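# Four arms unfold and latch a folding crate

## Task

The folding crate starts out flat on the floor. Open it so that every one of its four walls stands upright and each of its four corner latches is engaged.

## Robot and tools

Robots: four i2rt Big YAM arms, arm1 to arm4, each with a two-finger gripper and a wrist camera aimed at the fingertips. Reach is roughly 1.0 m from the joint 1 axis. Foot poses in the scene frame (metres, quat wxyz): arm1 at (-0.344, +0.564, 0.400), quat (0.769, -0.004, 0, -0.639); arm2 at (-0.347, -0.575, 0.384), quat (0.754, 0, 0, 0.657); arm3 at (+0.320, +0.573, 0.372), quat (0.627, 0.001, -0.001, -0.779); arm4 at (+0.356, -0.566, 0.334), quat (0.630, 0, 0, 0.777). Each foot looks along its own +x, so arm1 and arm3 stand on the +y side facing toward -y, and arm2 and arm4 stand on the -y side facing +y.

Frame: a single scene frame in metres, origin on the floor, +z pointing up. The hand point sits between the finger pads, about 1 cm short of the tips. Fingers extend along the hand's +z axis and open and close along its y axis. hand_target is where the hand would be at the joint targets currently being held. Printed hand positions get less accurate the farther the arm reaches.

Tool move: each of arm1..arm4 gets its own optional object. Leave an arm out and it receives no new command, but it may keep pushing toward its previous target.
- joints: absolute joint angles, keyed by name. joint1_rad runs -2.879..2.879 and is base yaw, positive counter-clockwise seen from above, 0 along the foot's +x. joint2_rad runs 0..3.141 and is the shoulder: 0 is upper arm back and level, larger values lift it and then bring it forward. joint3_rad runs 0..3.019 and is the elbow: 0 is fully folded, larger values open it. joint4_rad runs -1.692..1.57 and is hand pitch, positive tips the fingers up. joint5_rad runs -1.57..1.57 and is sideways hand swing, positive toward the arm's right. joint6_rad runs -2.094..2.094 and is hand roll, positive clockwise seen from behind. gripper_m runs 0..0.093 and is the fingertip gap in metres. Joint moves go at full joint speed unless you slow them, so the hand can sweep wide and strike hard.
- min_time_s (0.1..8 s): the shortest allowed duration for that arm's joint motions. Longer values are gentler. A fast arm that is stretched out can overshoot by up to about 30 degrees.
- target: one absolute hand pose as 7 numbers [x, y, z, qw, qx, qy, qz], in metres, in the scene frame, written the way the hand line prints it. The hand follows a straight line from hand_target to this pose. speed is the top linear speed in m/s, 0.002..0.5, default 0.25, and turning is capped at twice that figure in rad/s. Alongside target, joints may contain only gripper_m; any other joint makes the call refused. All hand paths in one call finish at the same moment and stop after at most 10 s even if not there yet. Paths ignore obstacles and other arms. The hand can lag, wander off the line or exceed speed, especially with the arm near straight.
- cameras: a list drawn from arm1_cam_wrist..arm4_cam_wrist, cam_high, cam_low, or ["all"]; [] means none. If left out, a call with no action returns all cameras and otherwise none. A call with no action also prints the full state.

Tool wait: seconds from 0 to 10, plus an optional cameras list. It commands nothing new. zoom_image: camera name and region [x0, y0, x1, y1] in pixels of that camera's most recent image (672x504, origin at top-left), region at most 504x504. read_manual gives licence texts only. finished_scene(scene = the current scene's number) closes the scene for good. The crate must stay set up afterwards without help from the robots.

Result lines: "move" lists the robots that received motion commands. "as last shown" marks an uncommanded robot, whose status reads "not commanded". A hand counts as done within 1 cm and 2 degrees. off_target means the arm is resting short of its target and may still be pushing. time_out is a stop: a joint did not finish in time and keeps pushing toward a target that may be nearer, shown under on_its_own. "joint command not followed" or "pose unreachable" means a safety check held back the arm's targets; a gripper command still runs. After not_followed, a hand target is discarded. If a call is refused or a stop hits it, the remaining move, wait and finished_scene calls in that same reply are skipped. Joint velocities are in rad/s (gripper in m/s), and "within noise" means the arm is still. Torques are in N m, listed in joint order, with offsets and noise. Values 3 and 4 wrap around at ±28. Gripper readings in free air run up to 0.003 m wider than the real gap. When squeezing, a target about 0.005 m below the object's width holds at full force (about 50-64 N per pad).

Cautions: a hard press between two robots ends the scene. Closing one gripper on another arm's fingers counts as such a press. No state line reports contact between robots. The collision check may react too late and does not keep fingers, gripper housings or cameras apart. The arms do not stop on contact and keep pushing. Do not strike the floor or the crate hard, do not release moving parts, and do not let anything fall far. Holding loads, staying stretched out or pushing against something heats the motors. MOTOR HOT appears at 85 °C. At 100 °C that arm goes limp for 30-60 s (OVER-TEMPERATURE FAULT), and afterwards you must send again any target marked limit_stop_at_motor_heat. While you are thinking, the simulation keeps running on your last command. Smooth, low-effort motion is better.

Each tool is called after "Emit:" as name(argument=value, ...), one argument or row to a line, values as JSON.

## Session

Emit:
move(
  cameras=["cam_high", "cam_low", "arm1_cam_wrist", "arm4_cam_wrist"],
)

Emit:
zoom_image(
  camera="cam_high",
  region=[240, 190, 430, 400],
)

Scene clock: 0.00 s.
Joint torques (N m): no reading
Motor temperatures (°C): arm1=[26 28 28 23 26 23 25] | arm2=[23 24 25 24 27 26 24] | arm3=[26 25 27 23 25 23 27] | arm4=[24 26 26 29 26 25 26]
Heat: arm1: hottest joint2_rad 28 °C; arm2: hottest joint5_rad 27 °C; arm3: hottest joint3_rad 27 °C; arm4: hottest joint4_rad 29 °C.
Joint velocities: within noise
arm1.joint_positions: joint1_rad=+0.789 joint2_rad=+0.609 joint3_rad=+1.408 joint4_rad=-1.451 joint5_rad=+0.217 joint6_rad=-0.687 gripper_m=+0.09396
arm1.joint_status: not commanded
arm1.hand: x=-0.1884 y=+0.4177 z=+0.9285 quat_wxyz=(-0.292, -0.006, -0.892, +0.344) (m; scene frame)
arm1.hand_target: x=-0.1903 y=+0.4191 z=+0.9382 quat_wxyz=(-0.301, -0.007, -0.887, +0.350) (m; scene frame)
arm1.hand_status: not commanded
arm2.joint_positions: joint1_rad=-0.187 joint2_rad=+0.597 joint3_rad=+1.311 joint4_rad=-1.291 joint5_rad=+0.241 joint6_rad=-0.242 gripper_m=+0.09396
arm2.joint_status: not commanded
arm2.hand: x=-0.2311 y=-0.3617 z=+0.9012 quat_wxyz=(-0.466, +0.549, -0.680, -0.135) (m; scene frame)
arm2.hand_target: x=-0.2316 y=-0.3634 z=+0.9148 quat_wxyz=(-0.477, +0.543, -0.676, -0.142) (m; scene frame)
arm2.hand_status: not commanded
arm3.joint_positions: joint1_rad=+0.868 joint2_rad=+0.636 joint3_rad=+1.401 joint4_rad=-1.459 joint5_rad=+0.267 joint6_rad=-0.463 gripper_m=+0.09396
arm3.joint_status: not commanded
arm3.hand: x=+0.4150 y=+0.3713 z=+0.8920 quat_wxyz=(-0.249, -0.258, -0.861, +0.361) (m; scene frame)
arm3.hand_target: x=+0.4139 y=+0.3728 z=+0.9010 quat_wxyz=(-0.257, -0.258, -0.856, +0.367) (m; scene frame)
arm3.hand_status: not commanded
arm4.joint_positions: joint1_rad=-0.127 joint2_rad=+0.607 joint3_rad=+1.357 joint4_rad=-1.287 joint5_rad=+0.183 joint6_rad=-0.762 gripper_m=+0.09396
arm4.joint_status: not commanded
arm4.hand: x=+0.3687 y=-0.3251 z=+0.8718 quat_wxyz=(-0.479, +0.793, -0.351, -0.140) (m; scene frame)
arm4.hand_target: x=+0.3689 y=-0.3277 z=+0.8812 quat_wxyz=(-0.487, +0.788, -0.349, -0.145) (m; scene frame)
arm4.hand_status: not commanded
pictures: arm1_cam_wrist, arm4_cam_wrist, cam_high, cam_low

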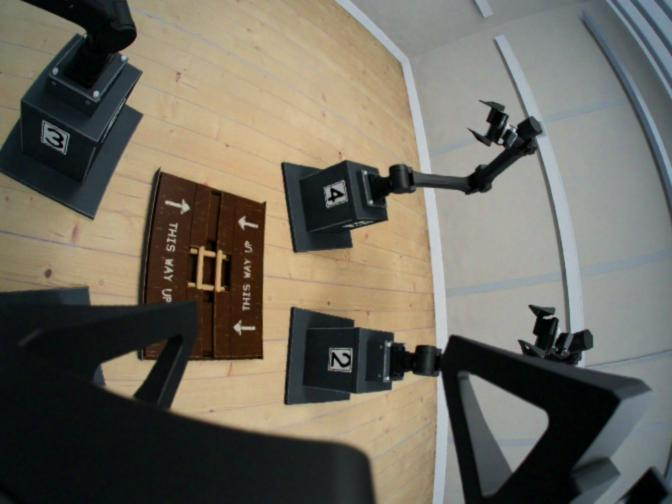

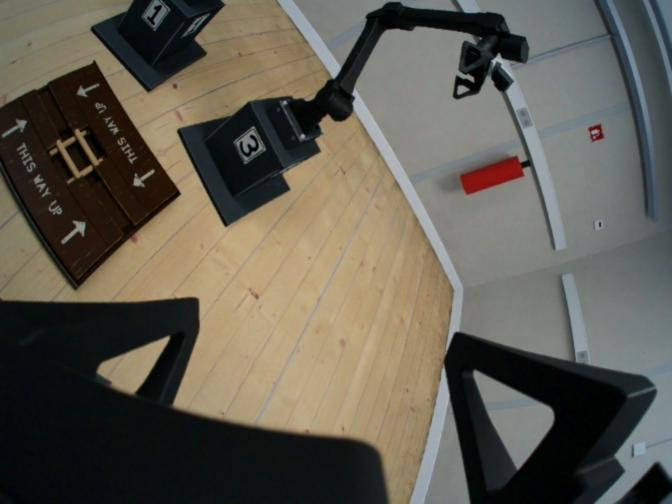

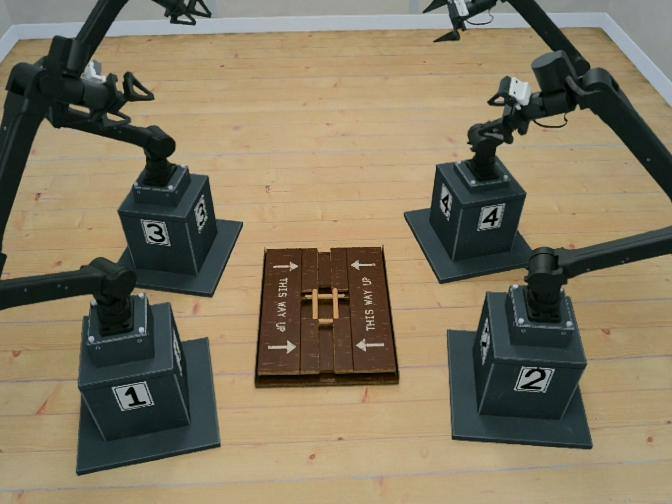

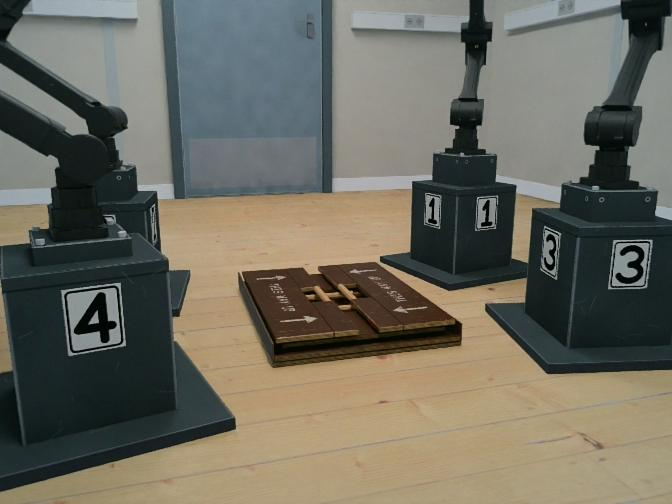

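Scaled by 2.400 from the camera's image (finer frame: 960x720).

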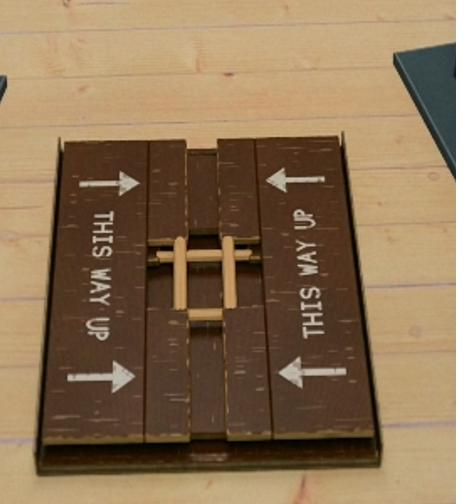

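Emit:
move(
  arm1={"target": [-0.005, 0.026, 0.174, 0, 0, 1, 0], "speed": 0.35, "joints": {"gripper_m": 0.036}},
  arm2={"target": [-0.215, 0.01, 0.30, 0, 0.7071, -0.7071, 0], "speed": 0.35, "joints": {"gripper_m": 0.036}},
  arm3={"target": [0.155, 0.0, 0.30, 0, -0.7071, -0.7071, 0], "speed": 0.35, "joints": {"gripper_m": 0.036}},
  arm4={"target": [-0.03, -0.17, 0.30, 0, 1, 0, 0], "speed": 0.35, "joints": {"gripper_m": 0.036}},
  cameras=["arm1_cam_wrist", "arm2_cam_wrist", "arm3_cam_wrist", "arm4_cam_wrist"],
)

Scene clock: 21.70 s.
Joint torques (N m): arm1=[-1.32 -26.11 7.94 0.09 0.17 -0.04] | arm2=[0.91 -22.95 8.02 -0.14 -0.14 -0.13] | arm3=[-1.44 -17.32 8.61 -0.14 0.18 0.13] | arm4=[2.26 -17.96 10.8 -0.64 -0.22 -0.11]
Motor temperatures (°C): arm1=[26 28 29 23 26 23 24] | arm2=[23 25 26 25 27 26 24] | arm3=[26 25 29 23 25 23 27] | arm4=[24 26 28 29 26 25 26]
Heat: arm1: hottest joint3_rad 29 °C; arm2: hottest joint5_rad 27 °C; arm3: hottest joint3_rad 29 °C; arm4: hottest joint4_rad 29 °C.
move: arm1 off_target; arm2 off_target; arm3 off_target; arm4 off_target
Joint velocities: within noise
arm1.joint_positions: joint1_rad=+0.393 joint2_rad=+2.521 joint3_rad=+1.680 joint4_rad=-0.767 joint5_rad=-0.010 joint6_rad=-0.990 gripper_m=+0.03607
arm1.joint_status: all done
arm1.hand: x=-0.0086 y=+0.0488 z=+0.1641 quat_wxyz=(+0.009, -0.001, -1.000, -0.015)
arm1.hand_target: x=-0.0053 y=+0.0330 z=+0.1706 quat_wxyz=(+0.003, +0.000, -1.000, -0.005)
arm1.hand_status: off_target (0.025 m and 2.0 deg from the pose sent, 0.870 m and 53.7 deg at the start)
arm2.joint_positions: joint1_rad=-0.091 joint2_rad=+2.206 joint3_rad=+1.490 joint4_rad=-0.903 joint5_rad=+0.005 joint6_rad=-0.207 gripper_m=+0.03614
arm2.joint_status: all done
arm2.hand: x=-0.2153 y=-0.0127 z=+0.2808 quat_wxyz=(+0.019, +0.700, -0.714, +0.015)
arm2.hand_target: x=-0.2173 y=+0.0064 z=+0.2978 quat_wxyz=(+0.003, +0.706, -0.708, +0.004)
arm2.hand_status: off_target (0.030 m and 3.0 deg from the pose sent, 0.707 m and 59.2 deg at the start)
arm3.joint_positions: joint1_rad=-0.061 joint2_rad=+2.154 joint3_rad=+1.483 joint4_rad=-0.926 joint5_rad=-0.001 joint6_rad=-0.278 gripper_m=+0.03613
arm3.joint_status: all done
arm3.hand: x=+0.1620 y=+0.0162 z=+0.2945 quat_wxyz=(+0.005, -0.707, -0.707, -0.013)
arm3.hand_target: x=+0.1528 y=+0.0041 z=+0.2976 quat_wxyz=(+0.003, -0.713, -0.701, -0.006)
arm3.hand_status: off_target (0.018 m and 1.6 deg from the pose sent, 0.746 m and 75.4 deg at the start)
arm4.joint_positions: joint1_rad=+0.557 joint2_rad=+2.010 joint3_rad=+1.326 joint4_rad=-0.920 joint5_rad=+0.009 joint6_rad=-0.769 gripper_m=+0.03607
arm4.joint_status: all done
arm4.hand: x=-0.0112 y=-0.1808 z=+0.2897 quat_wxyz=(+0.008, +1.000, -0.018, +0.015)
arm4.hand_target: x=-0.0242 y=-0.1726 z=+0.2980 quat_wxyz=(+0.001, +1.000, -0.007, +0.006)
arm4.hand_status: off_target (0.024 m and 2.9 deg from the pose sent, 0.714 m and 75.1 deg at the start)

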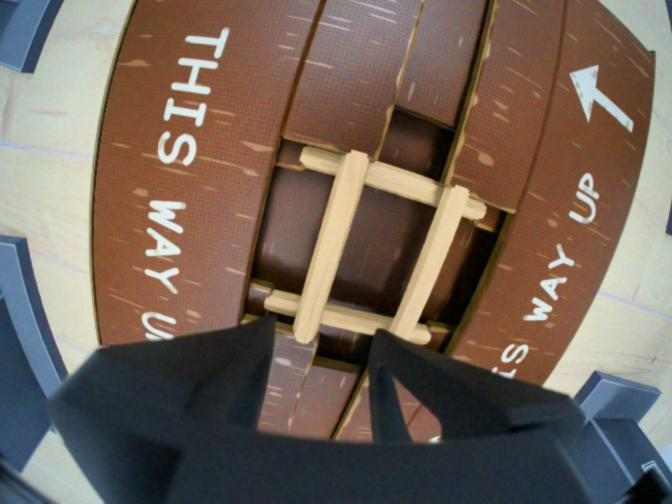

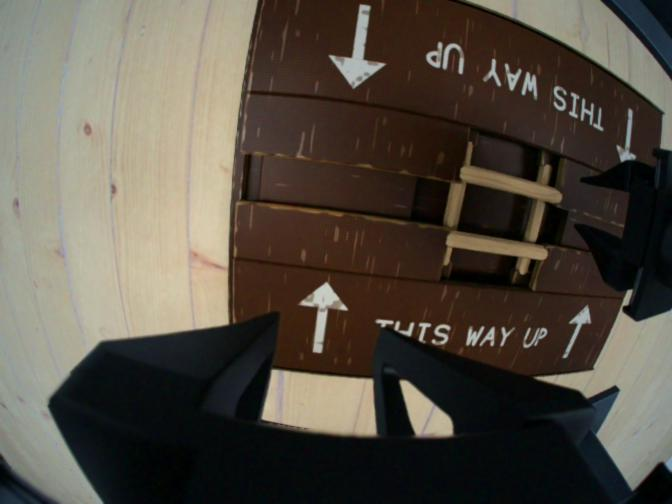

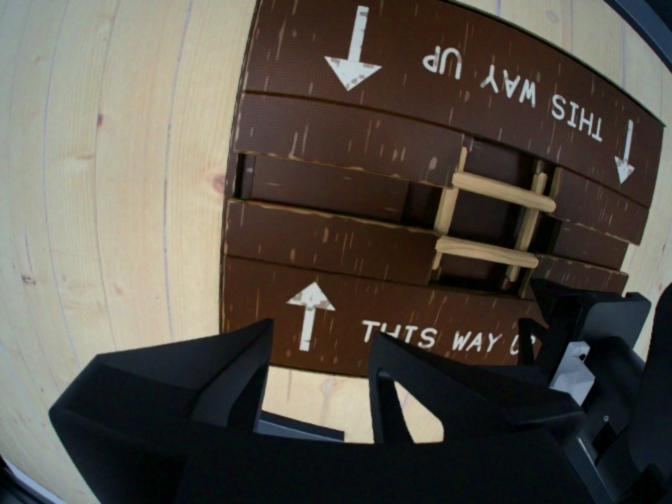

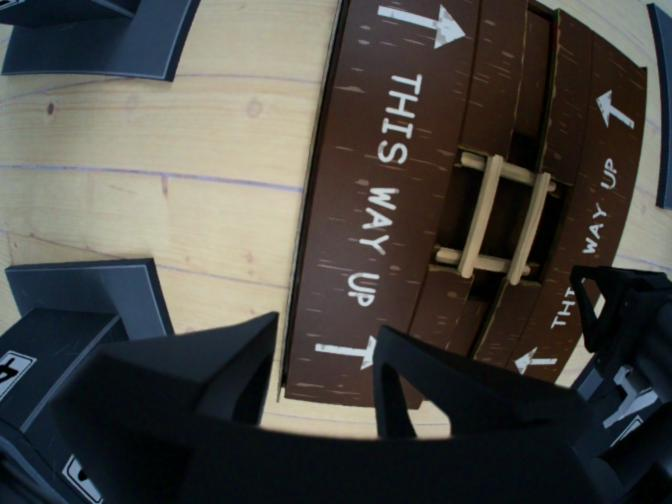

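Emit:
move(
  arm1={"target": [0.002, 0.032, 0.050, 0, 0.0305, 0.9995, 0], "speed": 0.15},
  cameras=["arm1_cam_wrist"],
)

Scene clock: 42.70 s.
Joint torques (N m): arm1=[-0.03 -25.47 7.21 0.66 0.17 0.18] | arm2=[0.79 -22.83 7.98 -0.12 -0.14 -0.13] | arm3=[-1.44 -16.97 8.49 -0.02 0.19 0.17] | arm4=[2.26 -17.73 10.74 -0.64 -0.22 -0.1]
Motor temperatures (°C): arm1=[26 30 31 23 25 23 24] | arm2=[23 28 27 24 27 26 24] | arm3=[26 27 30 23 25 23 27] | arm4=[24 27 29 29 26 25 26]
Heat: arm1: hottest joint3_rad 31 °C; arm2: hottest joint2_rad 28 °C; arm3: hottest joint3_rad 30 °C; arm4: hottest joint3_rad 29 °C.
move: arm1 off_target
Joint velocities: within noise
arm1.joint_positions: joint1_rad=+0.393 joint2_rad=+2.768 joint3_rad=+1.836 joint4_rad=-0.664 joint5_rad=-0.010 joint6_rad=-0.949 gripper_m=+0.03607
arm1.joint_status: not commanded
arm1.hand: x=-0.0059 y=+0.0430 z=+0.0522 quat_wxyz=(+0.006, -0.022, -1.000, -0.010)
arm1.hand_target: x=+0.0019 y=+0.0323 z=+0.0513 quat_wxyz=(-0.001, -0.027, -1.000, +0.001)
arm1.hand_status: off_target (0.014 m and 1.7 deg from the pose sent, 0.116 m and 3.9 deg at the start)
arm2.joint_positions: joint1_rad=-0.089 joint2_rad=+2.206 joint3_rad=+1.490 joint4_rad=-0.903 joint5_rad=+0.005 joint6_rad=-0.207 gripper_m=+0.03614
arm2.joint_status: not commanded
arm2.hand: x=-0.2162 y=-0.0125 z=+0.2808 quat_wxyz=(+0.018, +0.700, -0.713, +0.015)
arm2.hand_target: x=-0.2180 y=+0.0066 z=+0.2978 quat_wxyz=(+0.003, +0.707, -0.707, +0.004)
arm2.hand_status: not commanded
arm3: as last shown
arm4.joint_positions: joint1_rad=+0.551 joint2_rad=+2.010 joint3_rad=+1.326 joint4_rad=-0.920 joint5_rad=+0.009 joint6_rad=-0.769 gripper_m=+0.03607
arm4.joint_status: not commanded
arm4.hand: x=-0.0088 y=-0.1786 z=+0.2897 quat_wxyz=(+0.009, +1.000, -0.021, +0.015)
arm4.hand_target: x=-0.0218 y=-0.1702 z=+0.2980 quat_wxyz=(+0.001, +1.000, -0.010, +0.006)
arm4.hand_status: not commanded

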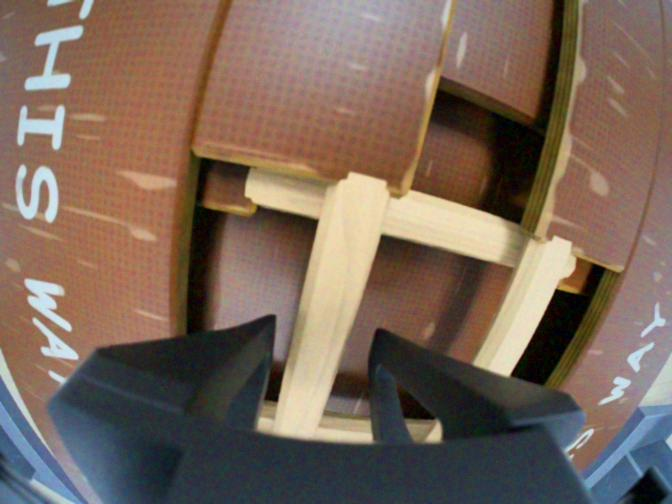

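Emit:
move(
  arm1={"joints": {"gripper_m": 0.008}},
)

Emit:
move(
  arm1={"target": [0.003, 0.042, 0.117, -0.0019, 0.0304, 0.9976, -0.0610], "speed": 0.13},
)

Emit:
move(
  arm1={"target": [0.003, 0.083, 0.195, -0.0040, 0.0302, 0.9909, -0.1304], "speed": 0.13},
)

Emit:
move(
  arm1={"target": [0.003, 0.138, 0.232, -0.0058, 0.0299, 0.9811, -0.1907], "speed": 0.13},
  cameras=["arm1_cam_wrist"],
)

Emit:
move(
  arm1={"target": [0.003, 0.183, 0.248, -0.0071, 0.0297, 0.9719, -0.2333], "speed": 0.13},
  arm4={"target": [-0.035, 0.006, 0.17, 0, 1, 0.0087, 0], "speed": 0.3},
  cameras=["arm1_cam_wrist", "arm4_cam_wrist", "cam_high"],
)

Scene clock: 51.80 s.
Joint torques (N m): arm1=[-0.32 -25.88 7.3 0.96 0.24 0.03] | arm2=[0.79 -22.89 7.98 -0.12 -0.14 -0.13] | arm3=[-1.32 -16.85 8.59 -0.2 0.19 0.15] | arm4=[2.2 -17.73 10.74 -0.65 -0.21 -0.1]
Motor temperatures (°C): arm1=[26 30 31 23 25 23 24] | arm2=[23 28 27 24 27 26 24] | arm3=[26 28 30 23 25 23 27] | arm4=[24 27 29 29 26 25 26]
Heat: arm1: hottest joint3_rad 31 °C; arm2: hottest joint2_rad 28 °C; arm3: hottest joint3_rad 30 °C; arm4: hottest joint3_rad 29 °C.
move: arm1 off_target
Joint velocities: within noise
arm1.joint_positions: joint1_rad=+0.393 joint2_rad=+2.768 joint3_rad=+1.836 joint4_rad=-0.669 joint5_rad=-0.018 joint6_rad=-0.918 gripper_m=+0.01708
arm1.joint_status: gripper_m off_target (ended at +0.01712, target +0.00800)
arm1.hand: x=-0.0054 y=+0.0447 z=+0.0522 quat_wxyz=(+0.004, -0.037, -0.999, -0.014)
arm1.hand_target: x=+0.0029 y=+0.0331 z=+0.0513 quat_wxyz=(-0.004, -0.031, -0.999, -0.001)
arm1.hand_status: not commanded
arm2, arm3, arm4: as last shown
pictures: none

Scene clock: 52.93 s.
Joint torques (N m): arm1=[0.03 -30.04 3.84 0.14 0.22 -0.01] | arm2=[0.79 -22.89 7.99 -0.13 -0.14 -0.13] | arm3=[-1.08 -16.91 8.55 -0.21 0.18 0.12] | arm4=[2.2 -17.73 10.74 -0.64 -0.21 -0.1]
Motor temperatures (°C): arm1=[26 30 31 23 25 23 25] | arm2=[23 28 27 24 27 26 24] | arm3=[26 28 31 23 25 23 27] | arm4=[24 28 29 29 26 25 26]
Heat: arm1: hottest joint3_rad 31 °C; arm2: hottest joint2_rad 28 °C; arm3: hottest joint3_rad 31 °C; arm4: hottest joint3_rad 29 °C.
move: arm1 off_target
Joint velocities: within noise
arm1.joint_positions: joint1_rad=+0.418 joint2_rad=+2.639 joint3_rad=+1.654 joint4_rad=-0.505 joint5_rad=+0.065 joint6_rad=-0.894 gripper_m=+0.01708
arm1.joint_status: not commanded
arm1.hand: x=-0.0057 y=+0.0471 z=+0.0893 quat_wxyz=(+0.005, -0.038, -0.998, +0.055)
arm1.hand_target: x=+0.0047 y=+0.0399 z=+0.1158 quat_wxyz=(-0.001, -0.030, -0.997, +0.065)
arm1.hand_status: off_target (0.029 m and 1.2 deg from the pose sent, 0.065 m and 8.7 deg at the start)
arm2, arm3, arm4: as last shown
pictures: none

Scene clock: 54.23 s.
Joint torques (N m): arm1=[0.73 -27.05 3.95 0.34 0.39 -0.09] | arm2=[0.73 -22.89 8.01 -0.13 -0.15 -0.13] | arm3=[-1.49 -16.91 8.68 -0.25 0.21 0.16] | arm4=[2.26 -17.73 10.76 -0.64 -0.21 -0.1]
Motor temperatures (°C): arm1=[26 30 31 23 25 23 25] | arm2=[23 29 27 24 27 26 24] | arm3=[26 28 31 23 25 23 27] | arm4=[24 28 30 29 26 25 26]
Heat: arm1: hottest joint3_rad 31 °C; arm2: hottest joint2_rad 29 °C; arm3: hottest joint3_rad 31 °C; arm4: hottest joint3_rad 30 °C.
move: arm1 off_target
Joint velocities: within noise
arm1.joint_positions: joint1_rad=+0.482 joint2_rad=+2.386 joint3_rad=+1.365 joint4_rad=-0.377 joint5_rad=+0.163 joint6_rad=-0.834 gripper_m=+0.01654
arm1.joint_status: not commanded
arm1.hand: x=-0.0056 y=+0.0848 z=+0.1740 quat_wxyz=(+0.009, -0.041, -0.992, +0.121)
arm1.hand_target: x=+0.0020 y=+0.0827 z=+0.1938 quat_wxyz=(+0.005, -0.030, -0.991, +0.130)
arm1.hand_status: off_target (0.023 m and 1.8 deg from the pose sent, 0.112 m and 8.7 deg at the start)
arm2, arm3, arm4: as last shown
pictures: none

Scene clock: 55.43 s.
Joint torques (N m): arm1=[0.44 -24.64 3.33 0.64 0.34 0.05] | arm2=[0.79 -22.89 7.99 -0.13 -0.14 -0.13] | arm3=[-1.55 -15.91 8.62 -0.2 0.19 0.14] | arm4=[2.2 -17.73 10.74 -0.64 -0.21 -0.1]
Motor temperatures (°C): arm1=[26 30 31 23 25 23 25] | arm2=[23 29 27 24 27 26 24] | arm3=[26 28 31 23 25 23 27] | arm4=[24 28 30 29 26 25 26]
Heat: arm1: hottest joint3_rad 31 °C; arm2: hottest joint2_rad 29 °C; arm3: hottest joint3_rad 31 °C; arm4: hottest joint3_rad 30 °C.
move: arm1 off_target
Joint velocities: within noise
arm1.joint_positions: joint1_rad=+0.571 joint2_rad=+2.229 joint3_rad=+1.146 joint4_rad=-0.233 joint5_rad=+0.272 joint6_rad=-0.768 gripper_m=+0.01643
arm1.joint_status: not commanded
arm1.hand: x=-0.0044 y=+0.1329 z=+0.2176 quat_wxyz=(+0.010, -0.040, -0.982, +0.187)
arm1.hand_target: x=+0.0017 y=+0.1357 z=+0.2326 quat_wxyz=(+0.006, -0.032, -0.981, +0.191)
arm1.hand_status: off_target (0.017 m and 1.3 deg from the pose sent, 0.079 m and 8.2 deg at the start)
arm2, arm3, arm4: as last shown

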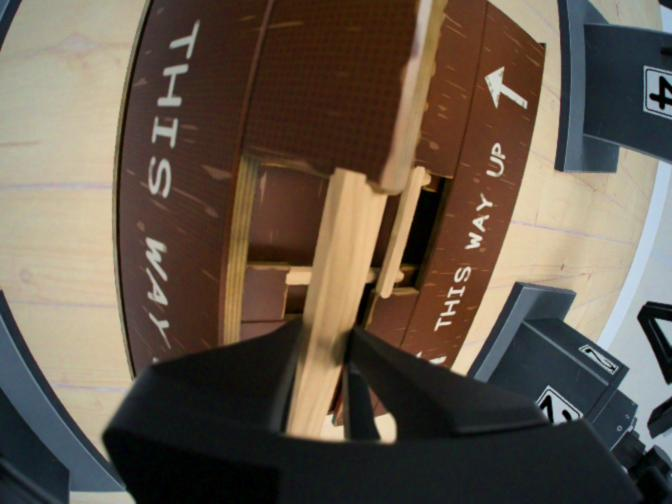

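Scene clock: 57.10 s.
Joint torques (N m): arm1=[1.32 -22.18 3.18 0.65 0.42 0.08] | arm2=[0.73 -22.83 7.99 -0.13 -0.14 -0.13] | arm3=[-1.08 -16.62 8.58 -0.06 0.23 0.14] | arm4=[1.96 -22.48 11.45 -0.57 -0.23 -0.1]
Motor temperatures (°C): arm1=[26 30 31 23 25 23 25] | arm2=[23 29 27 24 27 26 24] | arm3=[26 28 31 23 25 23 27] | arm4=[24 28 30 29 26 25 26]
Heat: arm1: hottest joint3_rad 31 °C; arm2: hottest joint2_rad 29 °C; arm3: hottest joint3_rad 31 °C; arm4: hottest joint3_rad 30 °C.
move: arm1 off_target; arm4 off_target
Joint velocities: within noise
arm1.joint_positions: joint1_rad=+0.660 joint2_rad=+2.142 joint3_rad=+1.003 joint4_rad=-0.147 joint5_rad=+0.360 joint6_rad=-0.701 gripper_m=+0.01543
arm1.joint_status: not commanded
arm1.hand: x=-0.0045 y=+0.1785 z=+0.2385 quat_wxyz=(+0.013, -0.037, -0.973, +0.228)
arm1.hand_target: x=-0.0007 y=+0.1827 z=+0.2472 quat_wxyz=(+0.011, -0.031, -0.973, +0.230)
arm1.hand_status: off_target (0.013 m and 1.2 deg from the pose sent, 0.059 m and 5.6 deg at the start)
arm2, arm3: as last shown
arm4.joint_positions: joint1_rad=+0.396 joint2_rad=+2.512 joint3_rad=+1.916 joint4_rad=-0.983 joint5_rad=-0.001 joint6_rad=-0.972 gripper_m=+0.03607
arm4.joint_status: not commanded
arm4.hand: x=-0.0310 y=-0.0050 z=+0.1707 quat_wxyz=(+0.004, +1.000, +0.002, +0.002)
arm4.hand_target: x=-0.0394 y=+0.0005 z=+0.1676 quat_wxyz=(+0.002, +1.000, +0.014, -0.001)
arm4.hand_status: off_target (0.012 m and 0.9 deg from the pose sent, 0.222 m and 4.0 deg at the start)

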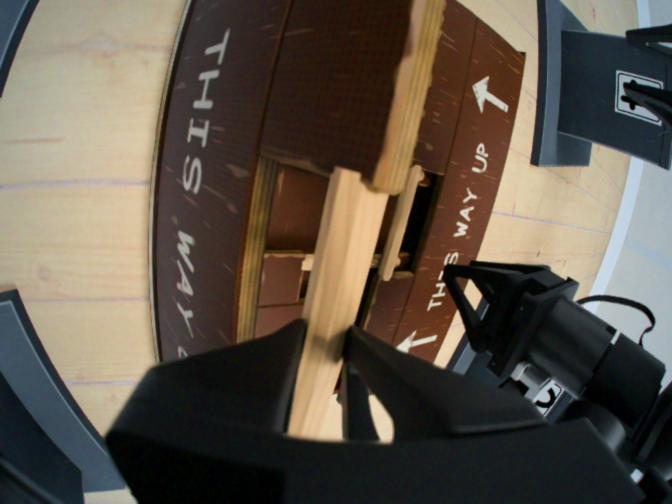

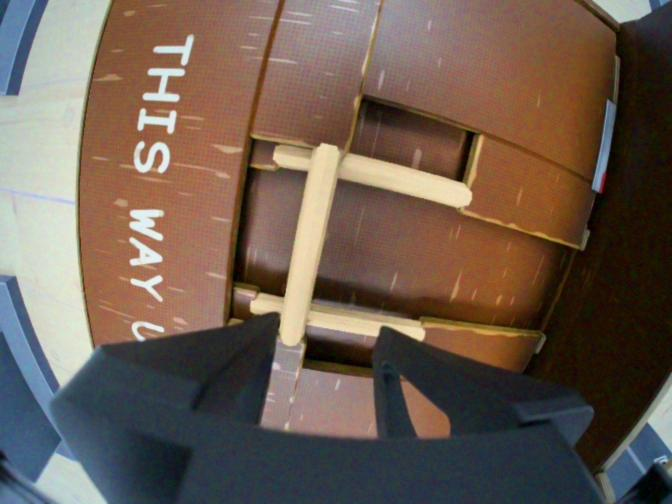

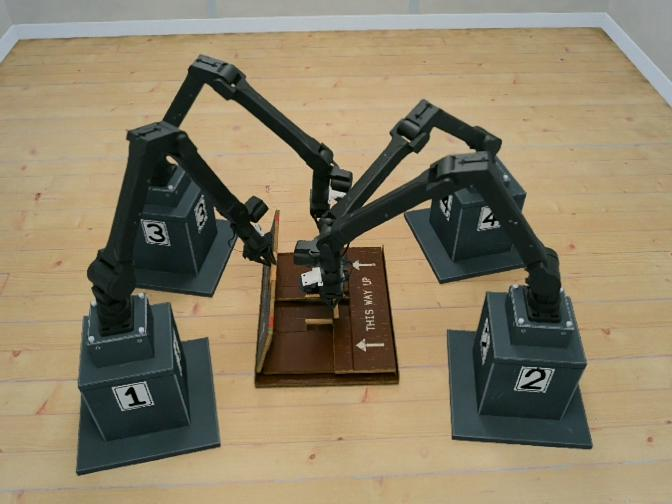

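Emit:
move(
  arm1={"target": [0.003, 0.216, 0.250, -0.0079, 0.0295, 0.9654, -0.2587], "speed": 0.13},
  arm4={"target": [-0.030, -0.0035, 0.045, 0, 1, 0, 0], "speed": 0.18},
)

Emit:
move(
  arm1={"target": [0.003, 0.236, 0.250, -0.0079, 0.0295, 0.9654, -0.2587], "speed": 0.1},
  cameras=["arm1_cam_wrist", "arm4_cam_wrist"],
)

Scene clock: 62.40 s.
Joint torques (N m): arm1=[1.67 -20.42 2.59 1.26 0.24 0.09] | arm2=[0.73 -22.83 7.99 -0.12 -0.14 -0.13] | arm3=[-1.44 -16.56 8.64 -0.16 0.21 0.16] | arm4=[1.61 -23.65 9.89 0.14 -0.11 0.12]
Motor temperatures (°C): arm1=[26 30 30 23 25 23 25] | arm2=[23 29 27 24 27 26 24] | arm3=[26 28 31 23 25 23 27] | arm4=[24 28 30 29 26 25 26]
Heat: arm1: hottest joint2_rad 30 °C; arm2: hottest joint2_rad 29 °C; arm3: hottest joint3_rad 31 °C; arm4: hottest joint3_rad 30 °C.
move: arm1 off_target; arm4 off_target
Joint velocities: within noise
arm1.joint_positions: joint1_rad=+0.726 joint2_rad=+2.114 joint3_rad=+0.931 joint4_rad=-0.087 joint5_rad=+0.433 joint6_rad=-0.642 gripper_m=+0.01501
arm1.joint_status: not commanded
arm1.hand: x=-0.0040 y=+0.2057 z=+0.2444 quat_wxyz=(+0.015, -0.040, -0.965, +0.260)
arm1.hand_target: x=+0.0016 y=+0.2134 z=+0.2502 quat_wxyz=(+0.010, -0.031, -0.965, +0.261)
arm1.hand_status: off_target (0.014 m and 1.5 deg from the pose sent, 0.040 m and 3.7 deg at the start)
arm2, arm3: as last shown
arm4.joint_positions: joint1_rad=+0.387 joint2_rad=+2.728 joint3_rad=+1.974 joint4_rad=-0.844 joint5_rad=-0.001 joint6_rad=-0.972 gripper_m=+0.03607
arm4.joint_status: not commanded
arm4.hand: x=-0.0179 y=-0.0132 z=+0.0455 quat_wxyz=(+0.012, +1.000, -0.002, +0.007)
arm4.hand_target: x=-0.0242 y=-0.0009 z=+0.0462 quat_wxyz=(-0.001, +1.000, -0.005, +0.000)
arm4.hand_status: off_target (0.016 m and 1.6 deg from the pose sent, 0.126 m and 0.6 deg at the start)
pictures: none

Scene clock: 63.40 s.
Joint torques (N m): arm1=[1.32 -20.19 2.63 0.85 0.07 0.09] | arm2=[0.73 -22.89 7.98 -0.13 -0.14 -0.13] | arm3=[-0.85 -17.14 8.49 -0.27 0.21 0.16] | arm4=[1.55 -23.53 10.02 0.12 -0.11 0.11]
Motor temperatures (°C): arm1=[26 30 30 23 25 23 25] | arm2=[23 29 27 24 27 26 24] | arm3=[26 28 31 23 25 23 27] | arm4=[24 28 30 29 26 25 26]
Heat: arm1: hottest joint2_rad 30 °C; arm2: hottest joint2_rad 29 °C; arm3: hottest joint3_rad 31 °C; arm4: hottest joint3_rad 30 °C.
move: arm1 off_target
Joint velocities: within noise
arm1.joint_positions: joint1_rad=+0.764 joint2_rad=+2.096 joint3_rad=+0.896 joint4_rad=-0.083 joint5_rad=+0.449 joint6_rad=-0.602 gripper_m=+0.01461
arm1.joint_status: not commanded
arm1.hand: x=-0.0036 y=+0.2255 z=+0.2468 quat_wxyz=(+0.015, -0.041, -0.964, +0.263)
arm1.hand_target: x=+0.0024 y=+0.2353 z=+0.2503 quat_wxyz=(+0.010, -0.029, -0.965, +0.261)
arm1.hand_status: off_target (0.013 m and 1.6 deg from the pose sent, 0.032 m and 1.5 deg at the start)
arm2, arm4: as last shown
arm3.joint_positions: joint1_rad=-0.061 joint2_rad=+2.154 joint3_rad=+1.483 joint4_rad=-0.926 joint5_rad=-0.001 joint6_rad=-0.278 gripper_m=+0.03613
arm3.joint_status: not commanded
arm3.hand: x=+0.1620 y=+0.0162 z=+0.2945 quat_wxyz=(+0.005, -0.707, -0.707, -0.013)
arm3.hand_target: x=+0.1528 y=+0.0041 z=+0.2976 quat_wxyz=(+0.003, -0.713, -0.701, -0.006)
arm3.hand_status: not commanded

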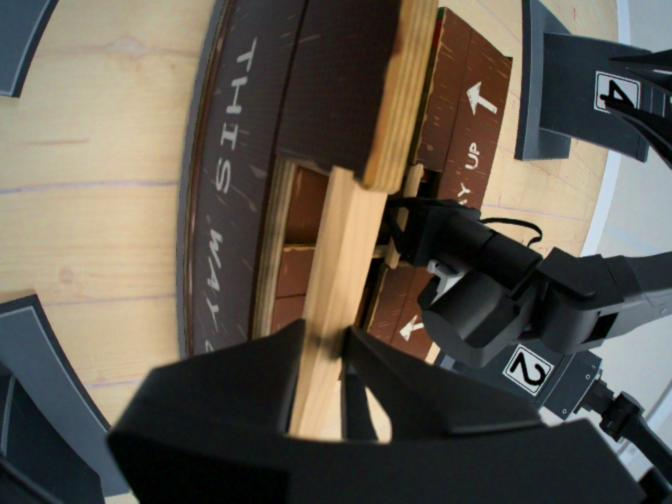

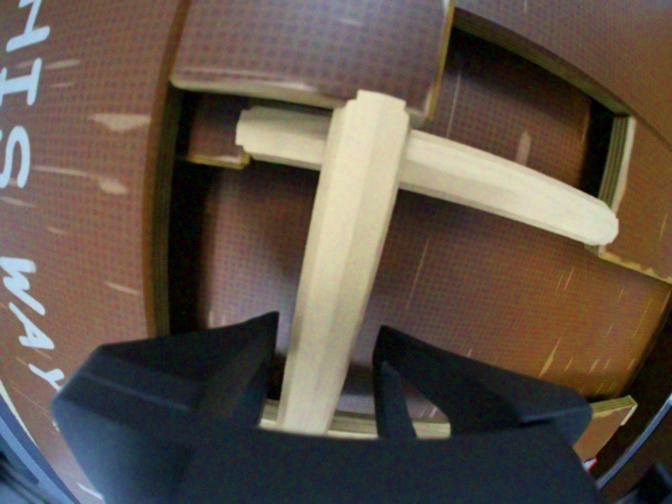

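Emit:
move(
  arm4={"joints": {"gripper_m": 0.008}},
)

Emit:
move(
  arm4={"target": [-0.030, -0.018, 0.130, -0.061, 0.9981, 0, 0], "speed": 0.13},
)

Emit:
move(
  arm4={"target": [-0.030, -0.058, 0.199, -0.1305, 0.9914, 0, 0], "speed": 0.13},
)

Emit:
move(
  arm4={"target": [-0.030, -0.111, 0.234, -0.1908, 0.9816, 0, 0], "speed": 0.13},
)

Emit:
move(
  arm4={"target": [-0.030, -0.158, 0.248, -0.2334, 0.9724, 0, 0], "speed": 0.13},
)

Emit:
move(
  arm4={"target": [-0.030, -0.189, 0.252, -0.2588, 0.9659, 0, 0], "speed": 0.13},
  arm3={"target": [0.012, -0.012, 0.19, 0, -0.7071, -0.7071, 0], "speed": 0.2},
)

Emit:
move(
  arm4={"target": [-0.030, -0.226, 0.252, -0.2588, 0.9659, 0, 0], "speed": 0.12},
  cameras=["arm1_cam_wrist", "arm3_cam_wrist", "arm4_cam_wrist", "cam_high"],
)

Scene clock: 74.33 s.
Joint torques (N m): arm1=[1.44 -19.66 2.51 1.02 0.11 0.12] | arm2=[0.79 -22.89 8.01 -0.13 -0.14 -0.13] | arm3=[-1.49 -17.2 8.72 -0.28 0.2 0.16] | arm4=[1.44 -23.47 9.99 0.47 -0.04 -0.12]
Motor temperatures (°C): arm1=[26 30 30 23 25 23 25] | arm2=[23 30 28 24 27 26 24] | arm3=[26 28 31 23 25 23 27] | arm4=[24 28 31 29 26 25 26]
Heat: arm1: hottest joint2_rad 30 °C; arm2: hottest joint2_rad 30 °C; arm3: hottest joint3_rad 31 °C; arm4: hottest joint3_rad 31 °C.
move: arm4 off_target
Joint velocities: within noise
arm1, arm3: as last shown
arm1.joint_positions: joint1_rad=+0.764 joint2_rad=+2.096 joint3_rad=+0.896 joint4_rad=-0.083 joint5_rad=+0.449 joint6_rad=-0.602 gripper_m=+0.01460
arm2.joint_positions: joint1_rad=-0.089 joint2_rad=+2.206 joint3_rad=+1.490 joint4_rad=-0.903 joint5_rad=+0.005 joint6_rad=-0.207 gripper_m=+0.03614
arm2.joint_status: not commanded
arm2.hand: x=-0.2162 y=-0.0125 z=+0.2808 quat_wxyz=(+0.018, +0.700, -0.713, +0.015)
arm2.hand_target: x=-0.2180 y=+0.0066 z=+0.2978 quat_wxyz=(+0.003, +0.707, -0.707, +0.004)
arm2.hand_status: not commanded
arm4.joint_positions: joint1_rad=+0.389 joint2_rad=+2.728 joint3_rad=+1.972 joint4_rad=-0.853 joint5_rad=-0.011 joint6_rad=-0.950 gripper_m=+0.01648
arm4.joint_status: gripper_m off_target (ended at +0.01651, target +0.00800)
arm4.hand: x=-0.0184 y=-0.0172 z=+0.0452 quat_wxyz=(+0.019, +1.000, -0.012, +0.006)
arm4.hand_target: x=-0.0256 y=-0.0030 z=+0.0457 quat_wxyz=(+0.002, +1.000, -0.004, -0.003)
arm4.hand_status: not commanded
pictures: none

Scene clock: 75.60 s.
Joint torques (N m): arm1=[1.55 -19.96 2.48 0.84 0.09 0.06] | arm2=[0.73 -22.89 7.99 -0.12 -0.13 -0.13] | arm3=[-0.97 -16.32 8.51 -0.13 0.18 0.16] | arm4=[2.61 -27.87 6.58 -0.75 0.04 -0.11]
Motor temperatures (°C): arm1=[26 30 30 23 25 23 25] | arm2=[23 30 28 24 27 26 24] | arm3=[26 29 31 23 25 23 27] | arm4=[24 29 31 29 26 25 26]
Heat: arm1: hottest joint2_rad 30 °C; arm2: hottest joint2_rad 30 °C; arm3: hottest joint3_rad 31 °C; arm4: hottest joint3_rad 31 °C.
move: arm4 off_target
Joint velocities: within noise
arm1, arm2, arm3: as last shown
arm4.joint_positions: joint1_rad=+0.412 joint2_rad=+2.558 joint3_rad=+1.762 joint4_rad=-0.695 joint5_rad=+0.068 joint6_rad=-0.923 gripper_m=+0.01640
arm4.joint_status: not commanded
arm4.hand: x=-0.0186 y=-0.0198 z=+0.0974 quat_wxyz=(-0.052, +0.998, -0.016, +0.003)
arm4.hand_target: x=-0.0309 y=-0.0146 z=+0.1288 quat_wxyz=(-0.065, +0.998, -0.001, -0.003)
arm4.hand_status: off_target (0.035 m and 2.1 deg from the pose sent, 0.086 m and 9.3 deg at the start)
pictures: none

Scene clock: 76.83 s.
Joint torques (N m): arm1=[2.08 -20.07 2.67 0.84 0.11 0.11] | arm2=[0.73 -22.89 8.01 -0.12 -0.14 -0.13] | arm3=[-0.97 -17.2 8.61 -0.13 0.2 0.13] | arm4=[2.73 -25.64 6.32 -0.66 -0.06 -0.18]
Motor temperatures (°C): arm1=[26 30 30 23 25 23 25] | arm2=[23 30 28 24 27 26 24] | arm3=[26 29 31 23 25 23 27] | arm4=[24 29 31 29 26 25 26]
Heat: arm1: hottest joint2_rad 30 °C; arm2: hottest joint2_rad 30 °C; arm3: hottest joint3_rad 31 °C; arm4: hottest joint3_rad 31 °C.
move: arm4 off_target
Joint velocities: within noise
arm1, arm2, arm3: as last shown
arm4.joint_positions: joint1_rad=+0.474 joint2_rad=+2.328 joint3_rad=+1.498 joint4_rad=-0.560 joint5_rad=+0.177 joint6_rad=-0.867 gripper_m=+0.01593
arm4.joint_status: not commanded
arm4.hand: x=-0.0194 y=-0.0550 z=+0.1707 quat_wxyz=(-0.126, +0.992, -0.019, +0.010)
arm4.hand_target: x=-0.0295 y=-0.0559 z=+0.1985 quat_wxyz=(-0.134, +0.991, +0.000, +0.004)
arm4.hand_status: off_target (0.030 m and 2.5 deg from the pose sent, 0.109 m and 9.2 deg at the start)
pictures: none

Scene clock: 77.90 s.
Joint torques (N m): arm1=[1.49 -19.78 2.62 0.87 0.06 0.12] | arm2=[0.73 -22.89 8.01 -0.12 -0.14 -0.13] | arm3=[-0.97 -17.2 8.58 -0.25 0.2 0.18] | arm4=[3.25 -23.18 5.85 -0.46 -0.11 -0.09]
Motor temperatures (°C): arm1=[26 30 30 23 25 23 25] | arm2=[23 30 28 24 27 26 24] | arm3=[26 29 31 23 25 23 27] | arm4=[24 29 30 29 26 25 26]
Heat: arm1: hottest joint2_rad 30 °C; arm2: hottest joint2_rad 30 °C; arm3: hottest joint3_rad 31 °C; arm4: hottest joint3_rad 30 °C.
move: arm4 off_target
Joint velocities: within noise
arm1, arm2, arm3: as last shown
arm4.joint_positions: joint1_rad=+0.553 joint2_rad=+2.165 joint3_rad=+1.277 joint4_rad=-0.419 joint5_rad=+0.270 joint6_rad=-0.808 gripper_m=+0.01610
arm4.joint_status: not commanded
arm4.hand: x=-0.0198 y=-0.1033 z=+0.2111 quat_wxyz=(-0.187, +0.982, -0.019, +0.006)
arm4.hand_target: x=-0.0299 y=-0.1099 z=+0.2336 quat_wxyz=(-0.191, +0.982, -0.001, -0.001)
arm4.hand_status: off_target (0.026 m and 2.4 deg from the pose sent, 0.085 m and 7.9 deg at the start)
pictures: none

Scene clock: 78.90 s.
Joint torques (N m): arm1=[1.73 -20.19 2.71 1.03 0.08 0.09] | arm2=[0.79 -22.83 8.01 -0.12 -0.14 -0.13] | arm3=[-1.08 -16.85 8.55 -0.21 0.24 0.19] | arm4=[3.37 -21.01 5.59 -0.13 -0.02 -0.09]
Motor temperatures (°C): arm1=[26 30 30 23 25 23 25] | arm2=[23 30 28 24 27 26 24] | arm3=[26 29 31 23 25 23 27] | arm4=[24 29 30 29 26 25 26]
Heat: arm1: hottest joint2_rad 30 °C; arm2: hottest joint2_rad 30 °C; arm3: hottest joint3_rad 31 °C; arm4: hottest joint3_rad 30 °C.
move: arm4 off_target
Joint velocities: within noise
arm1, arm2, arm3: as last shown
arm4.joint_positions: joint1_rad=+0.636 joint2_rad=+2.070 joint3_rad=+1.129 joint4_rad=-0.325 joint5_rad=+0.356 joint6_rad=-0.745 gripper_m=+0.01614
arm4.joint_status: not commanded
arm4.hand: x=-0.0206 y=-0.1491 z=+0.2300 quat_wxyz=(-0.230, +0.973, -0.019, +0.007)
arm4.hand_target: x=-0.0302 y=-0.1571 z=+0.2474 quat_wxyz=(-0.234, +0.972, +0.000, +0.000)
arm4.hand_status: off_target (0.022 m and 2.3 deg from the pose sent, 0.067 m and 5.9 deg at the start)
pictures: none

Scene clock: 80.70 s.
Joint torques (N m): arm1=[1.96 -19.72 2.71 0.96 0.09 0.09] | arm2=[0.79 -22.95 7.98 -0.12 -0.14 -0.13] | arm3=[-0.97 -18.26 8.57 0.27 0.09 -0.07] | arm4=[3.49 -19.9 5.34 0.12 0.17 -0.11]
Motor temperatures (°C): arm1=[26 30 30 23 25 23 25] | arm2=[23 30 28 24 27 26 24] | arm3=[26 29 32 23 25 23 27] | arm4=[24 29 30 29 26 25 27]
Heat: arm1: hottest joint2_rad 30 °C; arm2: hottest joint2_rad 30 °C; arm3: hottest joint3_rad 32 °C; arm4: hottest joint3_rad 30 °C.
move: arm3 off_target; arm4 off_target
Joint velocities: within noise
arm1, arm2: as last shown
arm3.joint_positions: joint1_rad=-0.262 joint2_rad=+2.453 joint3_rad=+1.760 joint4_rad=-0.883 joint5_rad=-0.001 joint6_rad=-0.473 gripper_m=+0.03612
arm3.joint_status: not commanded
arm3.hand: x=+0.0219 y=-0.0035 z=+0.1971 quat_wxyz=(-0.001, -0.709, -0.705, -0.004)
arm3.hand_target: x=+0.0150 y=-0.0113 z=+0.1893 quat_wxyz=(-0.002, -0.707, -0.707, -0.001)
arm3.hand_status: off_target (0.015 m and 0.5 deg from the pose sent, 0.185 m and 1.6 deg at the start)
arm4.joint_positions: joint1_rad=+0.697 joint2_rad=+2.027 joint3_rad=+1.044 joint4_rad=-0.275 joint5_rad=+0.402 joint6_rad=-0.691 gripper_m=+0.01604
arm4.joint_status: not commanded
arm4.hand: x=-0.0213 y=-0.1825 z=+0.2345 quat_wxyz=(-0.250, +0.968, -0.019, +0.005)
arm4.hand_target: x=-0.0307 y=-0.1897 z=+0.2512 quat_wxyz=(-0.256, +0.967, +0.001, -0.002)
arm4.hand_status: off_target (0.021 m and 2.5 deg from the pose sent, 0.047 m and 4.1 deg at the start)
pictures: none

Scene clock: 81.67 s.
Joint torques (N m): arm1=[1.61 -19.6 2.55 0.88 0.11 0.09] | arm2=[0.73 -22.83 7.99 -0.12 -0.14 -0.13] | arm3=[-0.97 -17.55 8.69 0.1 0.1 -0.02] | arm4=[6.42 -21.25 2.63 -0.85 0.21 0.29]
Motor temperatures (°C): arm1=[26 30 30 23 25 23 25] | arm2=[23 30 28 24 27 26 24] | arm3=[26 29 32 23 25 23 27] | arm4=[24 29 30 29 26 25 27]
Heat: arm1: hottest joint2_rad 30 °C; arm2: hottest joint2_rad 30 °C; arm3: hottest joint3_rad 32 °C; arm4: hottest joint3_rad 30 °C.
move: arm4 off_target
Joint velocities: within noise
arm1, arm2: as last shown
arm3.joint_positions: joint1_rad=-0.264 joint2_rad=+2.453 joint3_rad=+1.760 joint4_rad=-0.883 joint5_rad=-0.001 joint6_rad=-0.473 gripper_m=+0.03612
arm3.joint_status: not commanded
arm3.hand: x=+0.0210 y=-0.0030 z=+0.1971 quat_wxyz=(-0.001, -0.709, -0.705, -0.004)
arm3.hand_target: x=+0.0141 y=-0.0109 z=+0.1893 quat_wxyz=(-0.002, -0.708, -0.706, -0.001)
arm3.hand_status: not commanded
arm4.joint_positions: joint1_rad=+0.717 joint2_rad=+2.021 joint3_rad=+1.017 joint4_rad=-0.241 joint5_rad=+0.430 joint6_rad=-0.676 gripper_m=+0.01595
arm4.joint_status: not commanded
arm4.hand: x=-0.0209 y=-0.1906 z=+0.2341 quat_wxyz=(-0.263, +0.964, -0.021, +0.004)
arm4.hand_target: x=-0.0295 y=-0.2223 z=+0.2496 quat_wxyz=(-0.260, +0.966, +0.003, +0.001)
arm4.hand_status: off_target (0.041 m and 2.5 deg from the pose sent, 0.048 m and 2.5 deg at the start)

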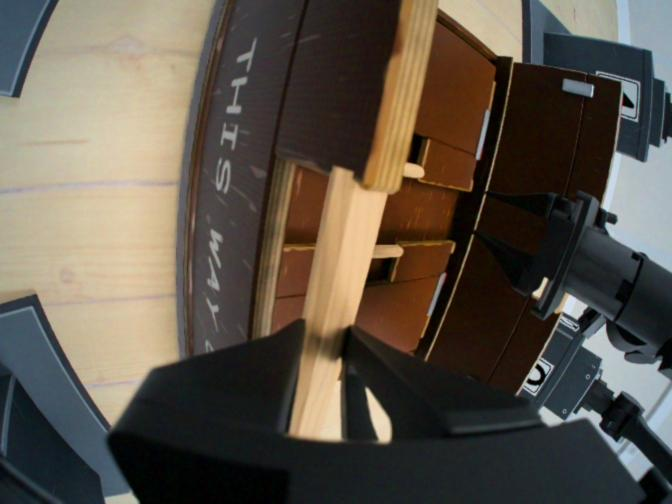

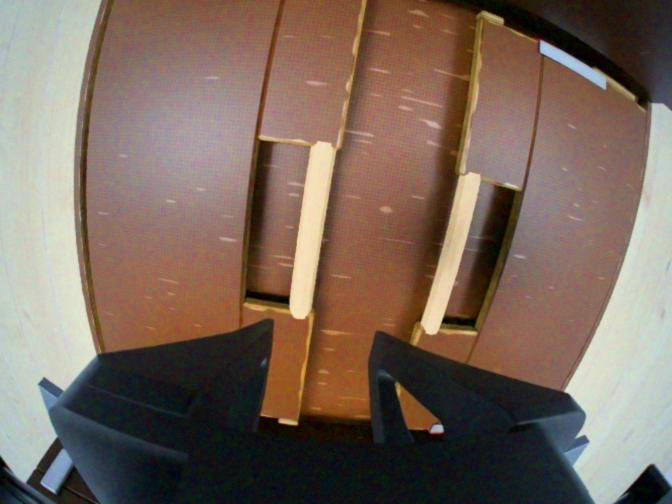

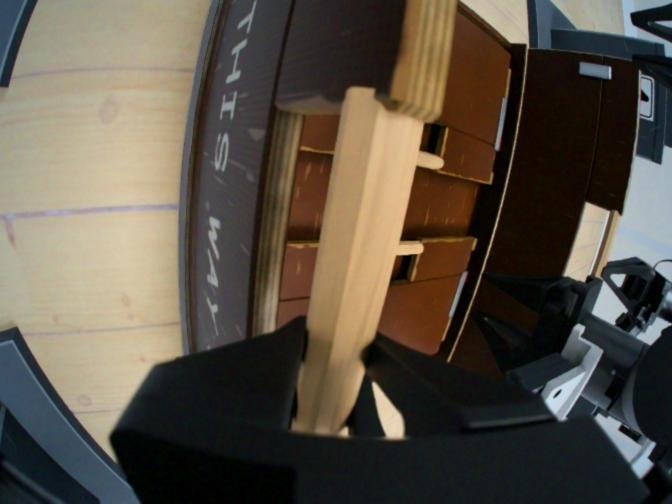

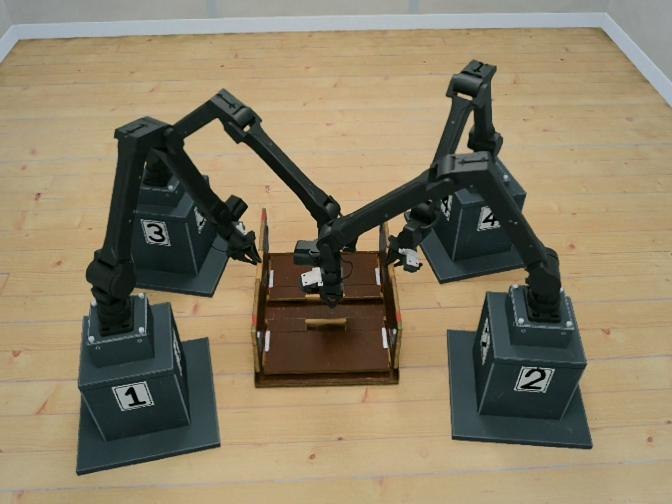

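Emit:
zoom_image(
  camera="cam_high",
  region=[240, 190, 430, 400],
)

Emit:
move(
  arm4={"target": [-0.030, -0.250, 0.256, -0.2588, 0.9659, 0, 0], "speed": 0.12},
  arm3={"target": [0.015, -0.012, 0.12, 0, -0.7071, -0.7071, 0], "speed": 0.12},
  cameras=["arm3_cam_wrist"],
)

Scaled by 2.400 from the camera's image (finer frame: 960x720).

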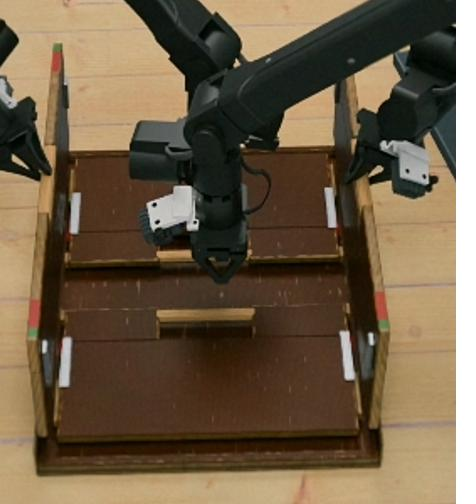

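Scene clock: 85.53 s.
Joint torques (N m): arm1=[1.85 -19.55 2.59 0.92 0.05 0.07] | arm2=[0.73 -22.89 8.01 -0.12 -0.14 -0.13] | arm3=[-0.67 -18.9 7.94 0.75 0.19 -0.02] | arm4=[8.88 -23 0.84 -1.69 0.12 0.73]
Motor temperatures (°C): arm1=[26 30 30 23 25 23 25] | arm2=[23 30 28 24 27 26 24] | arm3=[26 29 32 23 25 23 27] | arm4=[24 29 30 29 26 25 27]
Heat: arm1: hottest joint2_rad 30 °C; arm2: hottest joint2_rad 30 °C; arm3: hottest joint3_rad 32 °C; arm4: hottest joint3_rad 30 °C.
move: arm3 off_target; arm4 off_target
Joint velocities: within noise
arm1.joint_positions: joint1_rad=+0.764 joint2_rad=+2.096 joint3_rad=+0.896 joint4_rad=-0.083 joint5_rad=+0.449 joint6_rad=-0.602 gripper_m=+0.01460
arm1.joint_status: not commanded
arm1.hand: x=-0.0036 y=+0.2255 z=+0.2468 quat_wxyz=(+0.015, -0.041, -0.964, +0.263)
arm1.hand_target: x=+0.0024 y=+0.2353 z=+0.2503 quat_wxyz=(+0.010, -0.029, -0.965, +0.261)
arm1.hand_status: not commanded
arm2: as last shown
arm3.joint_positions: joint1_rad=-0.264 joint2_rad=+2.588 joint3_rad=+1.812 joint4_rad=-0.816 joint5_rad=+0.000 joint6_rad=-0.473 gripper_m=+0.03612
arm3.joint_status: not commanded
arm3.hand: x=+0.0222 y=-0.0005 z=+0.1268 quat_wxyz=(+0.002, -0.709, -0.705, -0.011)
arm3.hand_target: x=+0.0153 y=-0.0110 z=+0.1207 quat_wxyz=(+0.001, -0.707, -0.707, +0.000)
arm3.hand_status: off_target (0.015 m and 1.3 deg from the pose sent, 0.078 m and 0.6 deg at the start)
arm4.joint_positions: joint1_rad=+0.723 joint2_rad=+2.021 joint3_rad=+1.009 joint4_rad=-0.227 joint5_rad=+0.442 joint6_rad=-0.671 gripper_m=+0.01595
arm4.joint_status: not commanded
arm4.hand: x=-0.0209 y=-0.1922 z=+0.2339 quat_wxyz=(-0.270, +0.963, -0.021, +0.004)
arm4.hand_target: x=-0.0312 y=-0.2425 z=+0.2523 quat_wxyz=(-0.261, +0.965, +0.001, -0.002)
arm4.hand_status: off_target (0.063 m and 2.8 deg from the pose sent, 0.064 m and 2.5 deg at the start)

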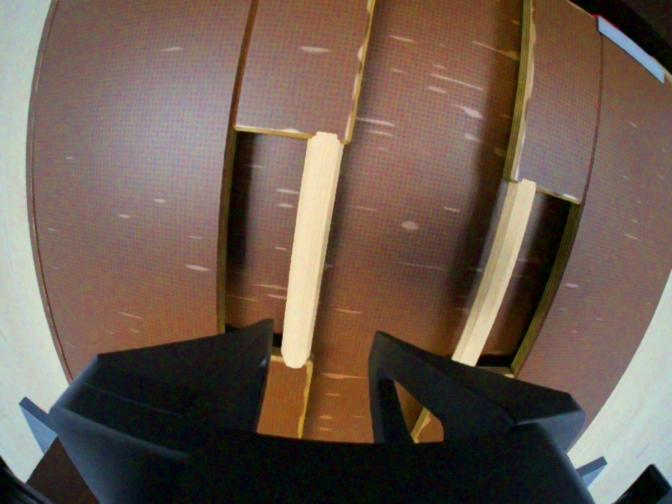

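Emit:
move(
  arm3={"target": [0.030, -0.014, 0.036, 0, -0.7071, -0.7071, 0], "speed": 0.13},
  cameras=["arm3_cam_wrist"],
)

Scene clock: 95.27 s.
Joint torques (N m): arm1=[1.61 -19.49 2.56 0.85 0.09 0.09] | arm2=[0.73 -22.83 8.01 -0.12 -0.14 -0.13] | arm3=[0.15 -18.84 7.2 0.58 0.12 0.12] | arm4=[8.94 -23 0.83 -1.7 0.12 0.73]
Motor temperatures (°C): arm1=[26 30 29 23 25 23 26] | arm2=[23 30 28 24 27 26 24] | arm3=[26 28 32 23 25 23 27] | arm4=[24 30 29 29 26 25 27]
Heat: arm1: hottest joint2_rad 30 °C; arm2: hottest joint2_rad 30 °C; arm3: hottest joint3_rad 32 °C; arm4: hottest joint2_rad 30 °C.
move: arm3 off_target
Joint velocities: within noise
arm1, arm4: as last shown
arm2.joint_positions: joint1_rad=-0.089 joint2_rad=+2.206 joint3_rad=+1.490 joint4_rad=-0.903 joint5_rad=+0.005 joint6_rad=-0.207 gripper_m=+0.03614
arm2.joint_status: not commanded
arm2.hand: x=-0.2162 y=-0.0125 z=+0.2808 quat_wxyz=(+0.018, +0.700, -0.713, +0.015)
arm2.hand_target: x=-0.2180 y=+0.0066 z=+0.2978 quat_wxyz=(+0.003, +0.707, -0.707, +0.004)
arm2.hand_status: not commanded
arm3.joint_positions: joint1_rad=-0.250 joint2_rad=+2.757 joint3_rad=+1.904 joint4_rad=-0.733 joint5_rad=+0.000 joint6_rad=-0.467 gripper_m=+0.03612
arm3.joint_status: not commanded
arm3.hand: x=+0.0309 y=-0.0035 z=+0.0445 quat_wxyz=(+0.001, -0.707, -0.707, -0.008)
arm3.hand_target: x=+0.0344 y=-0.0150 z=+0.0366 quat_wxyz=(+0.000, -0.705, -0.709, +0.000)
arm3.hand_status: off_target (0.014 m and 0.9 deg from the pose sent, 0.092 m and 1.3 deg at the start)

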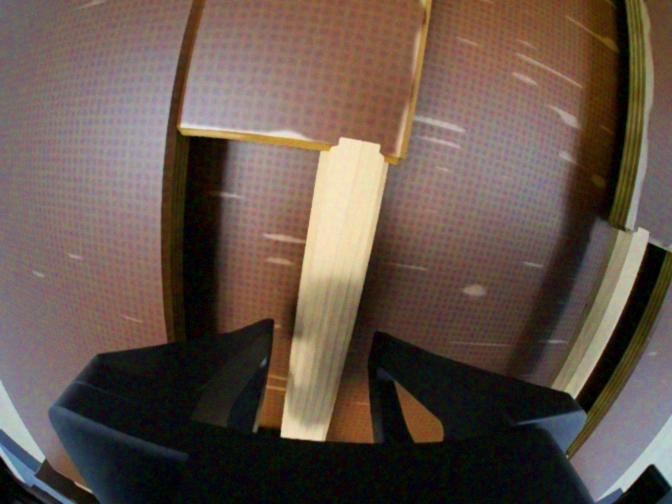

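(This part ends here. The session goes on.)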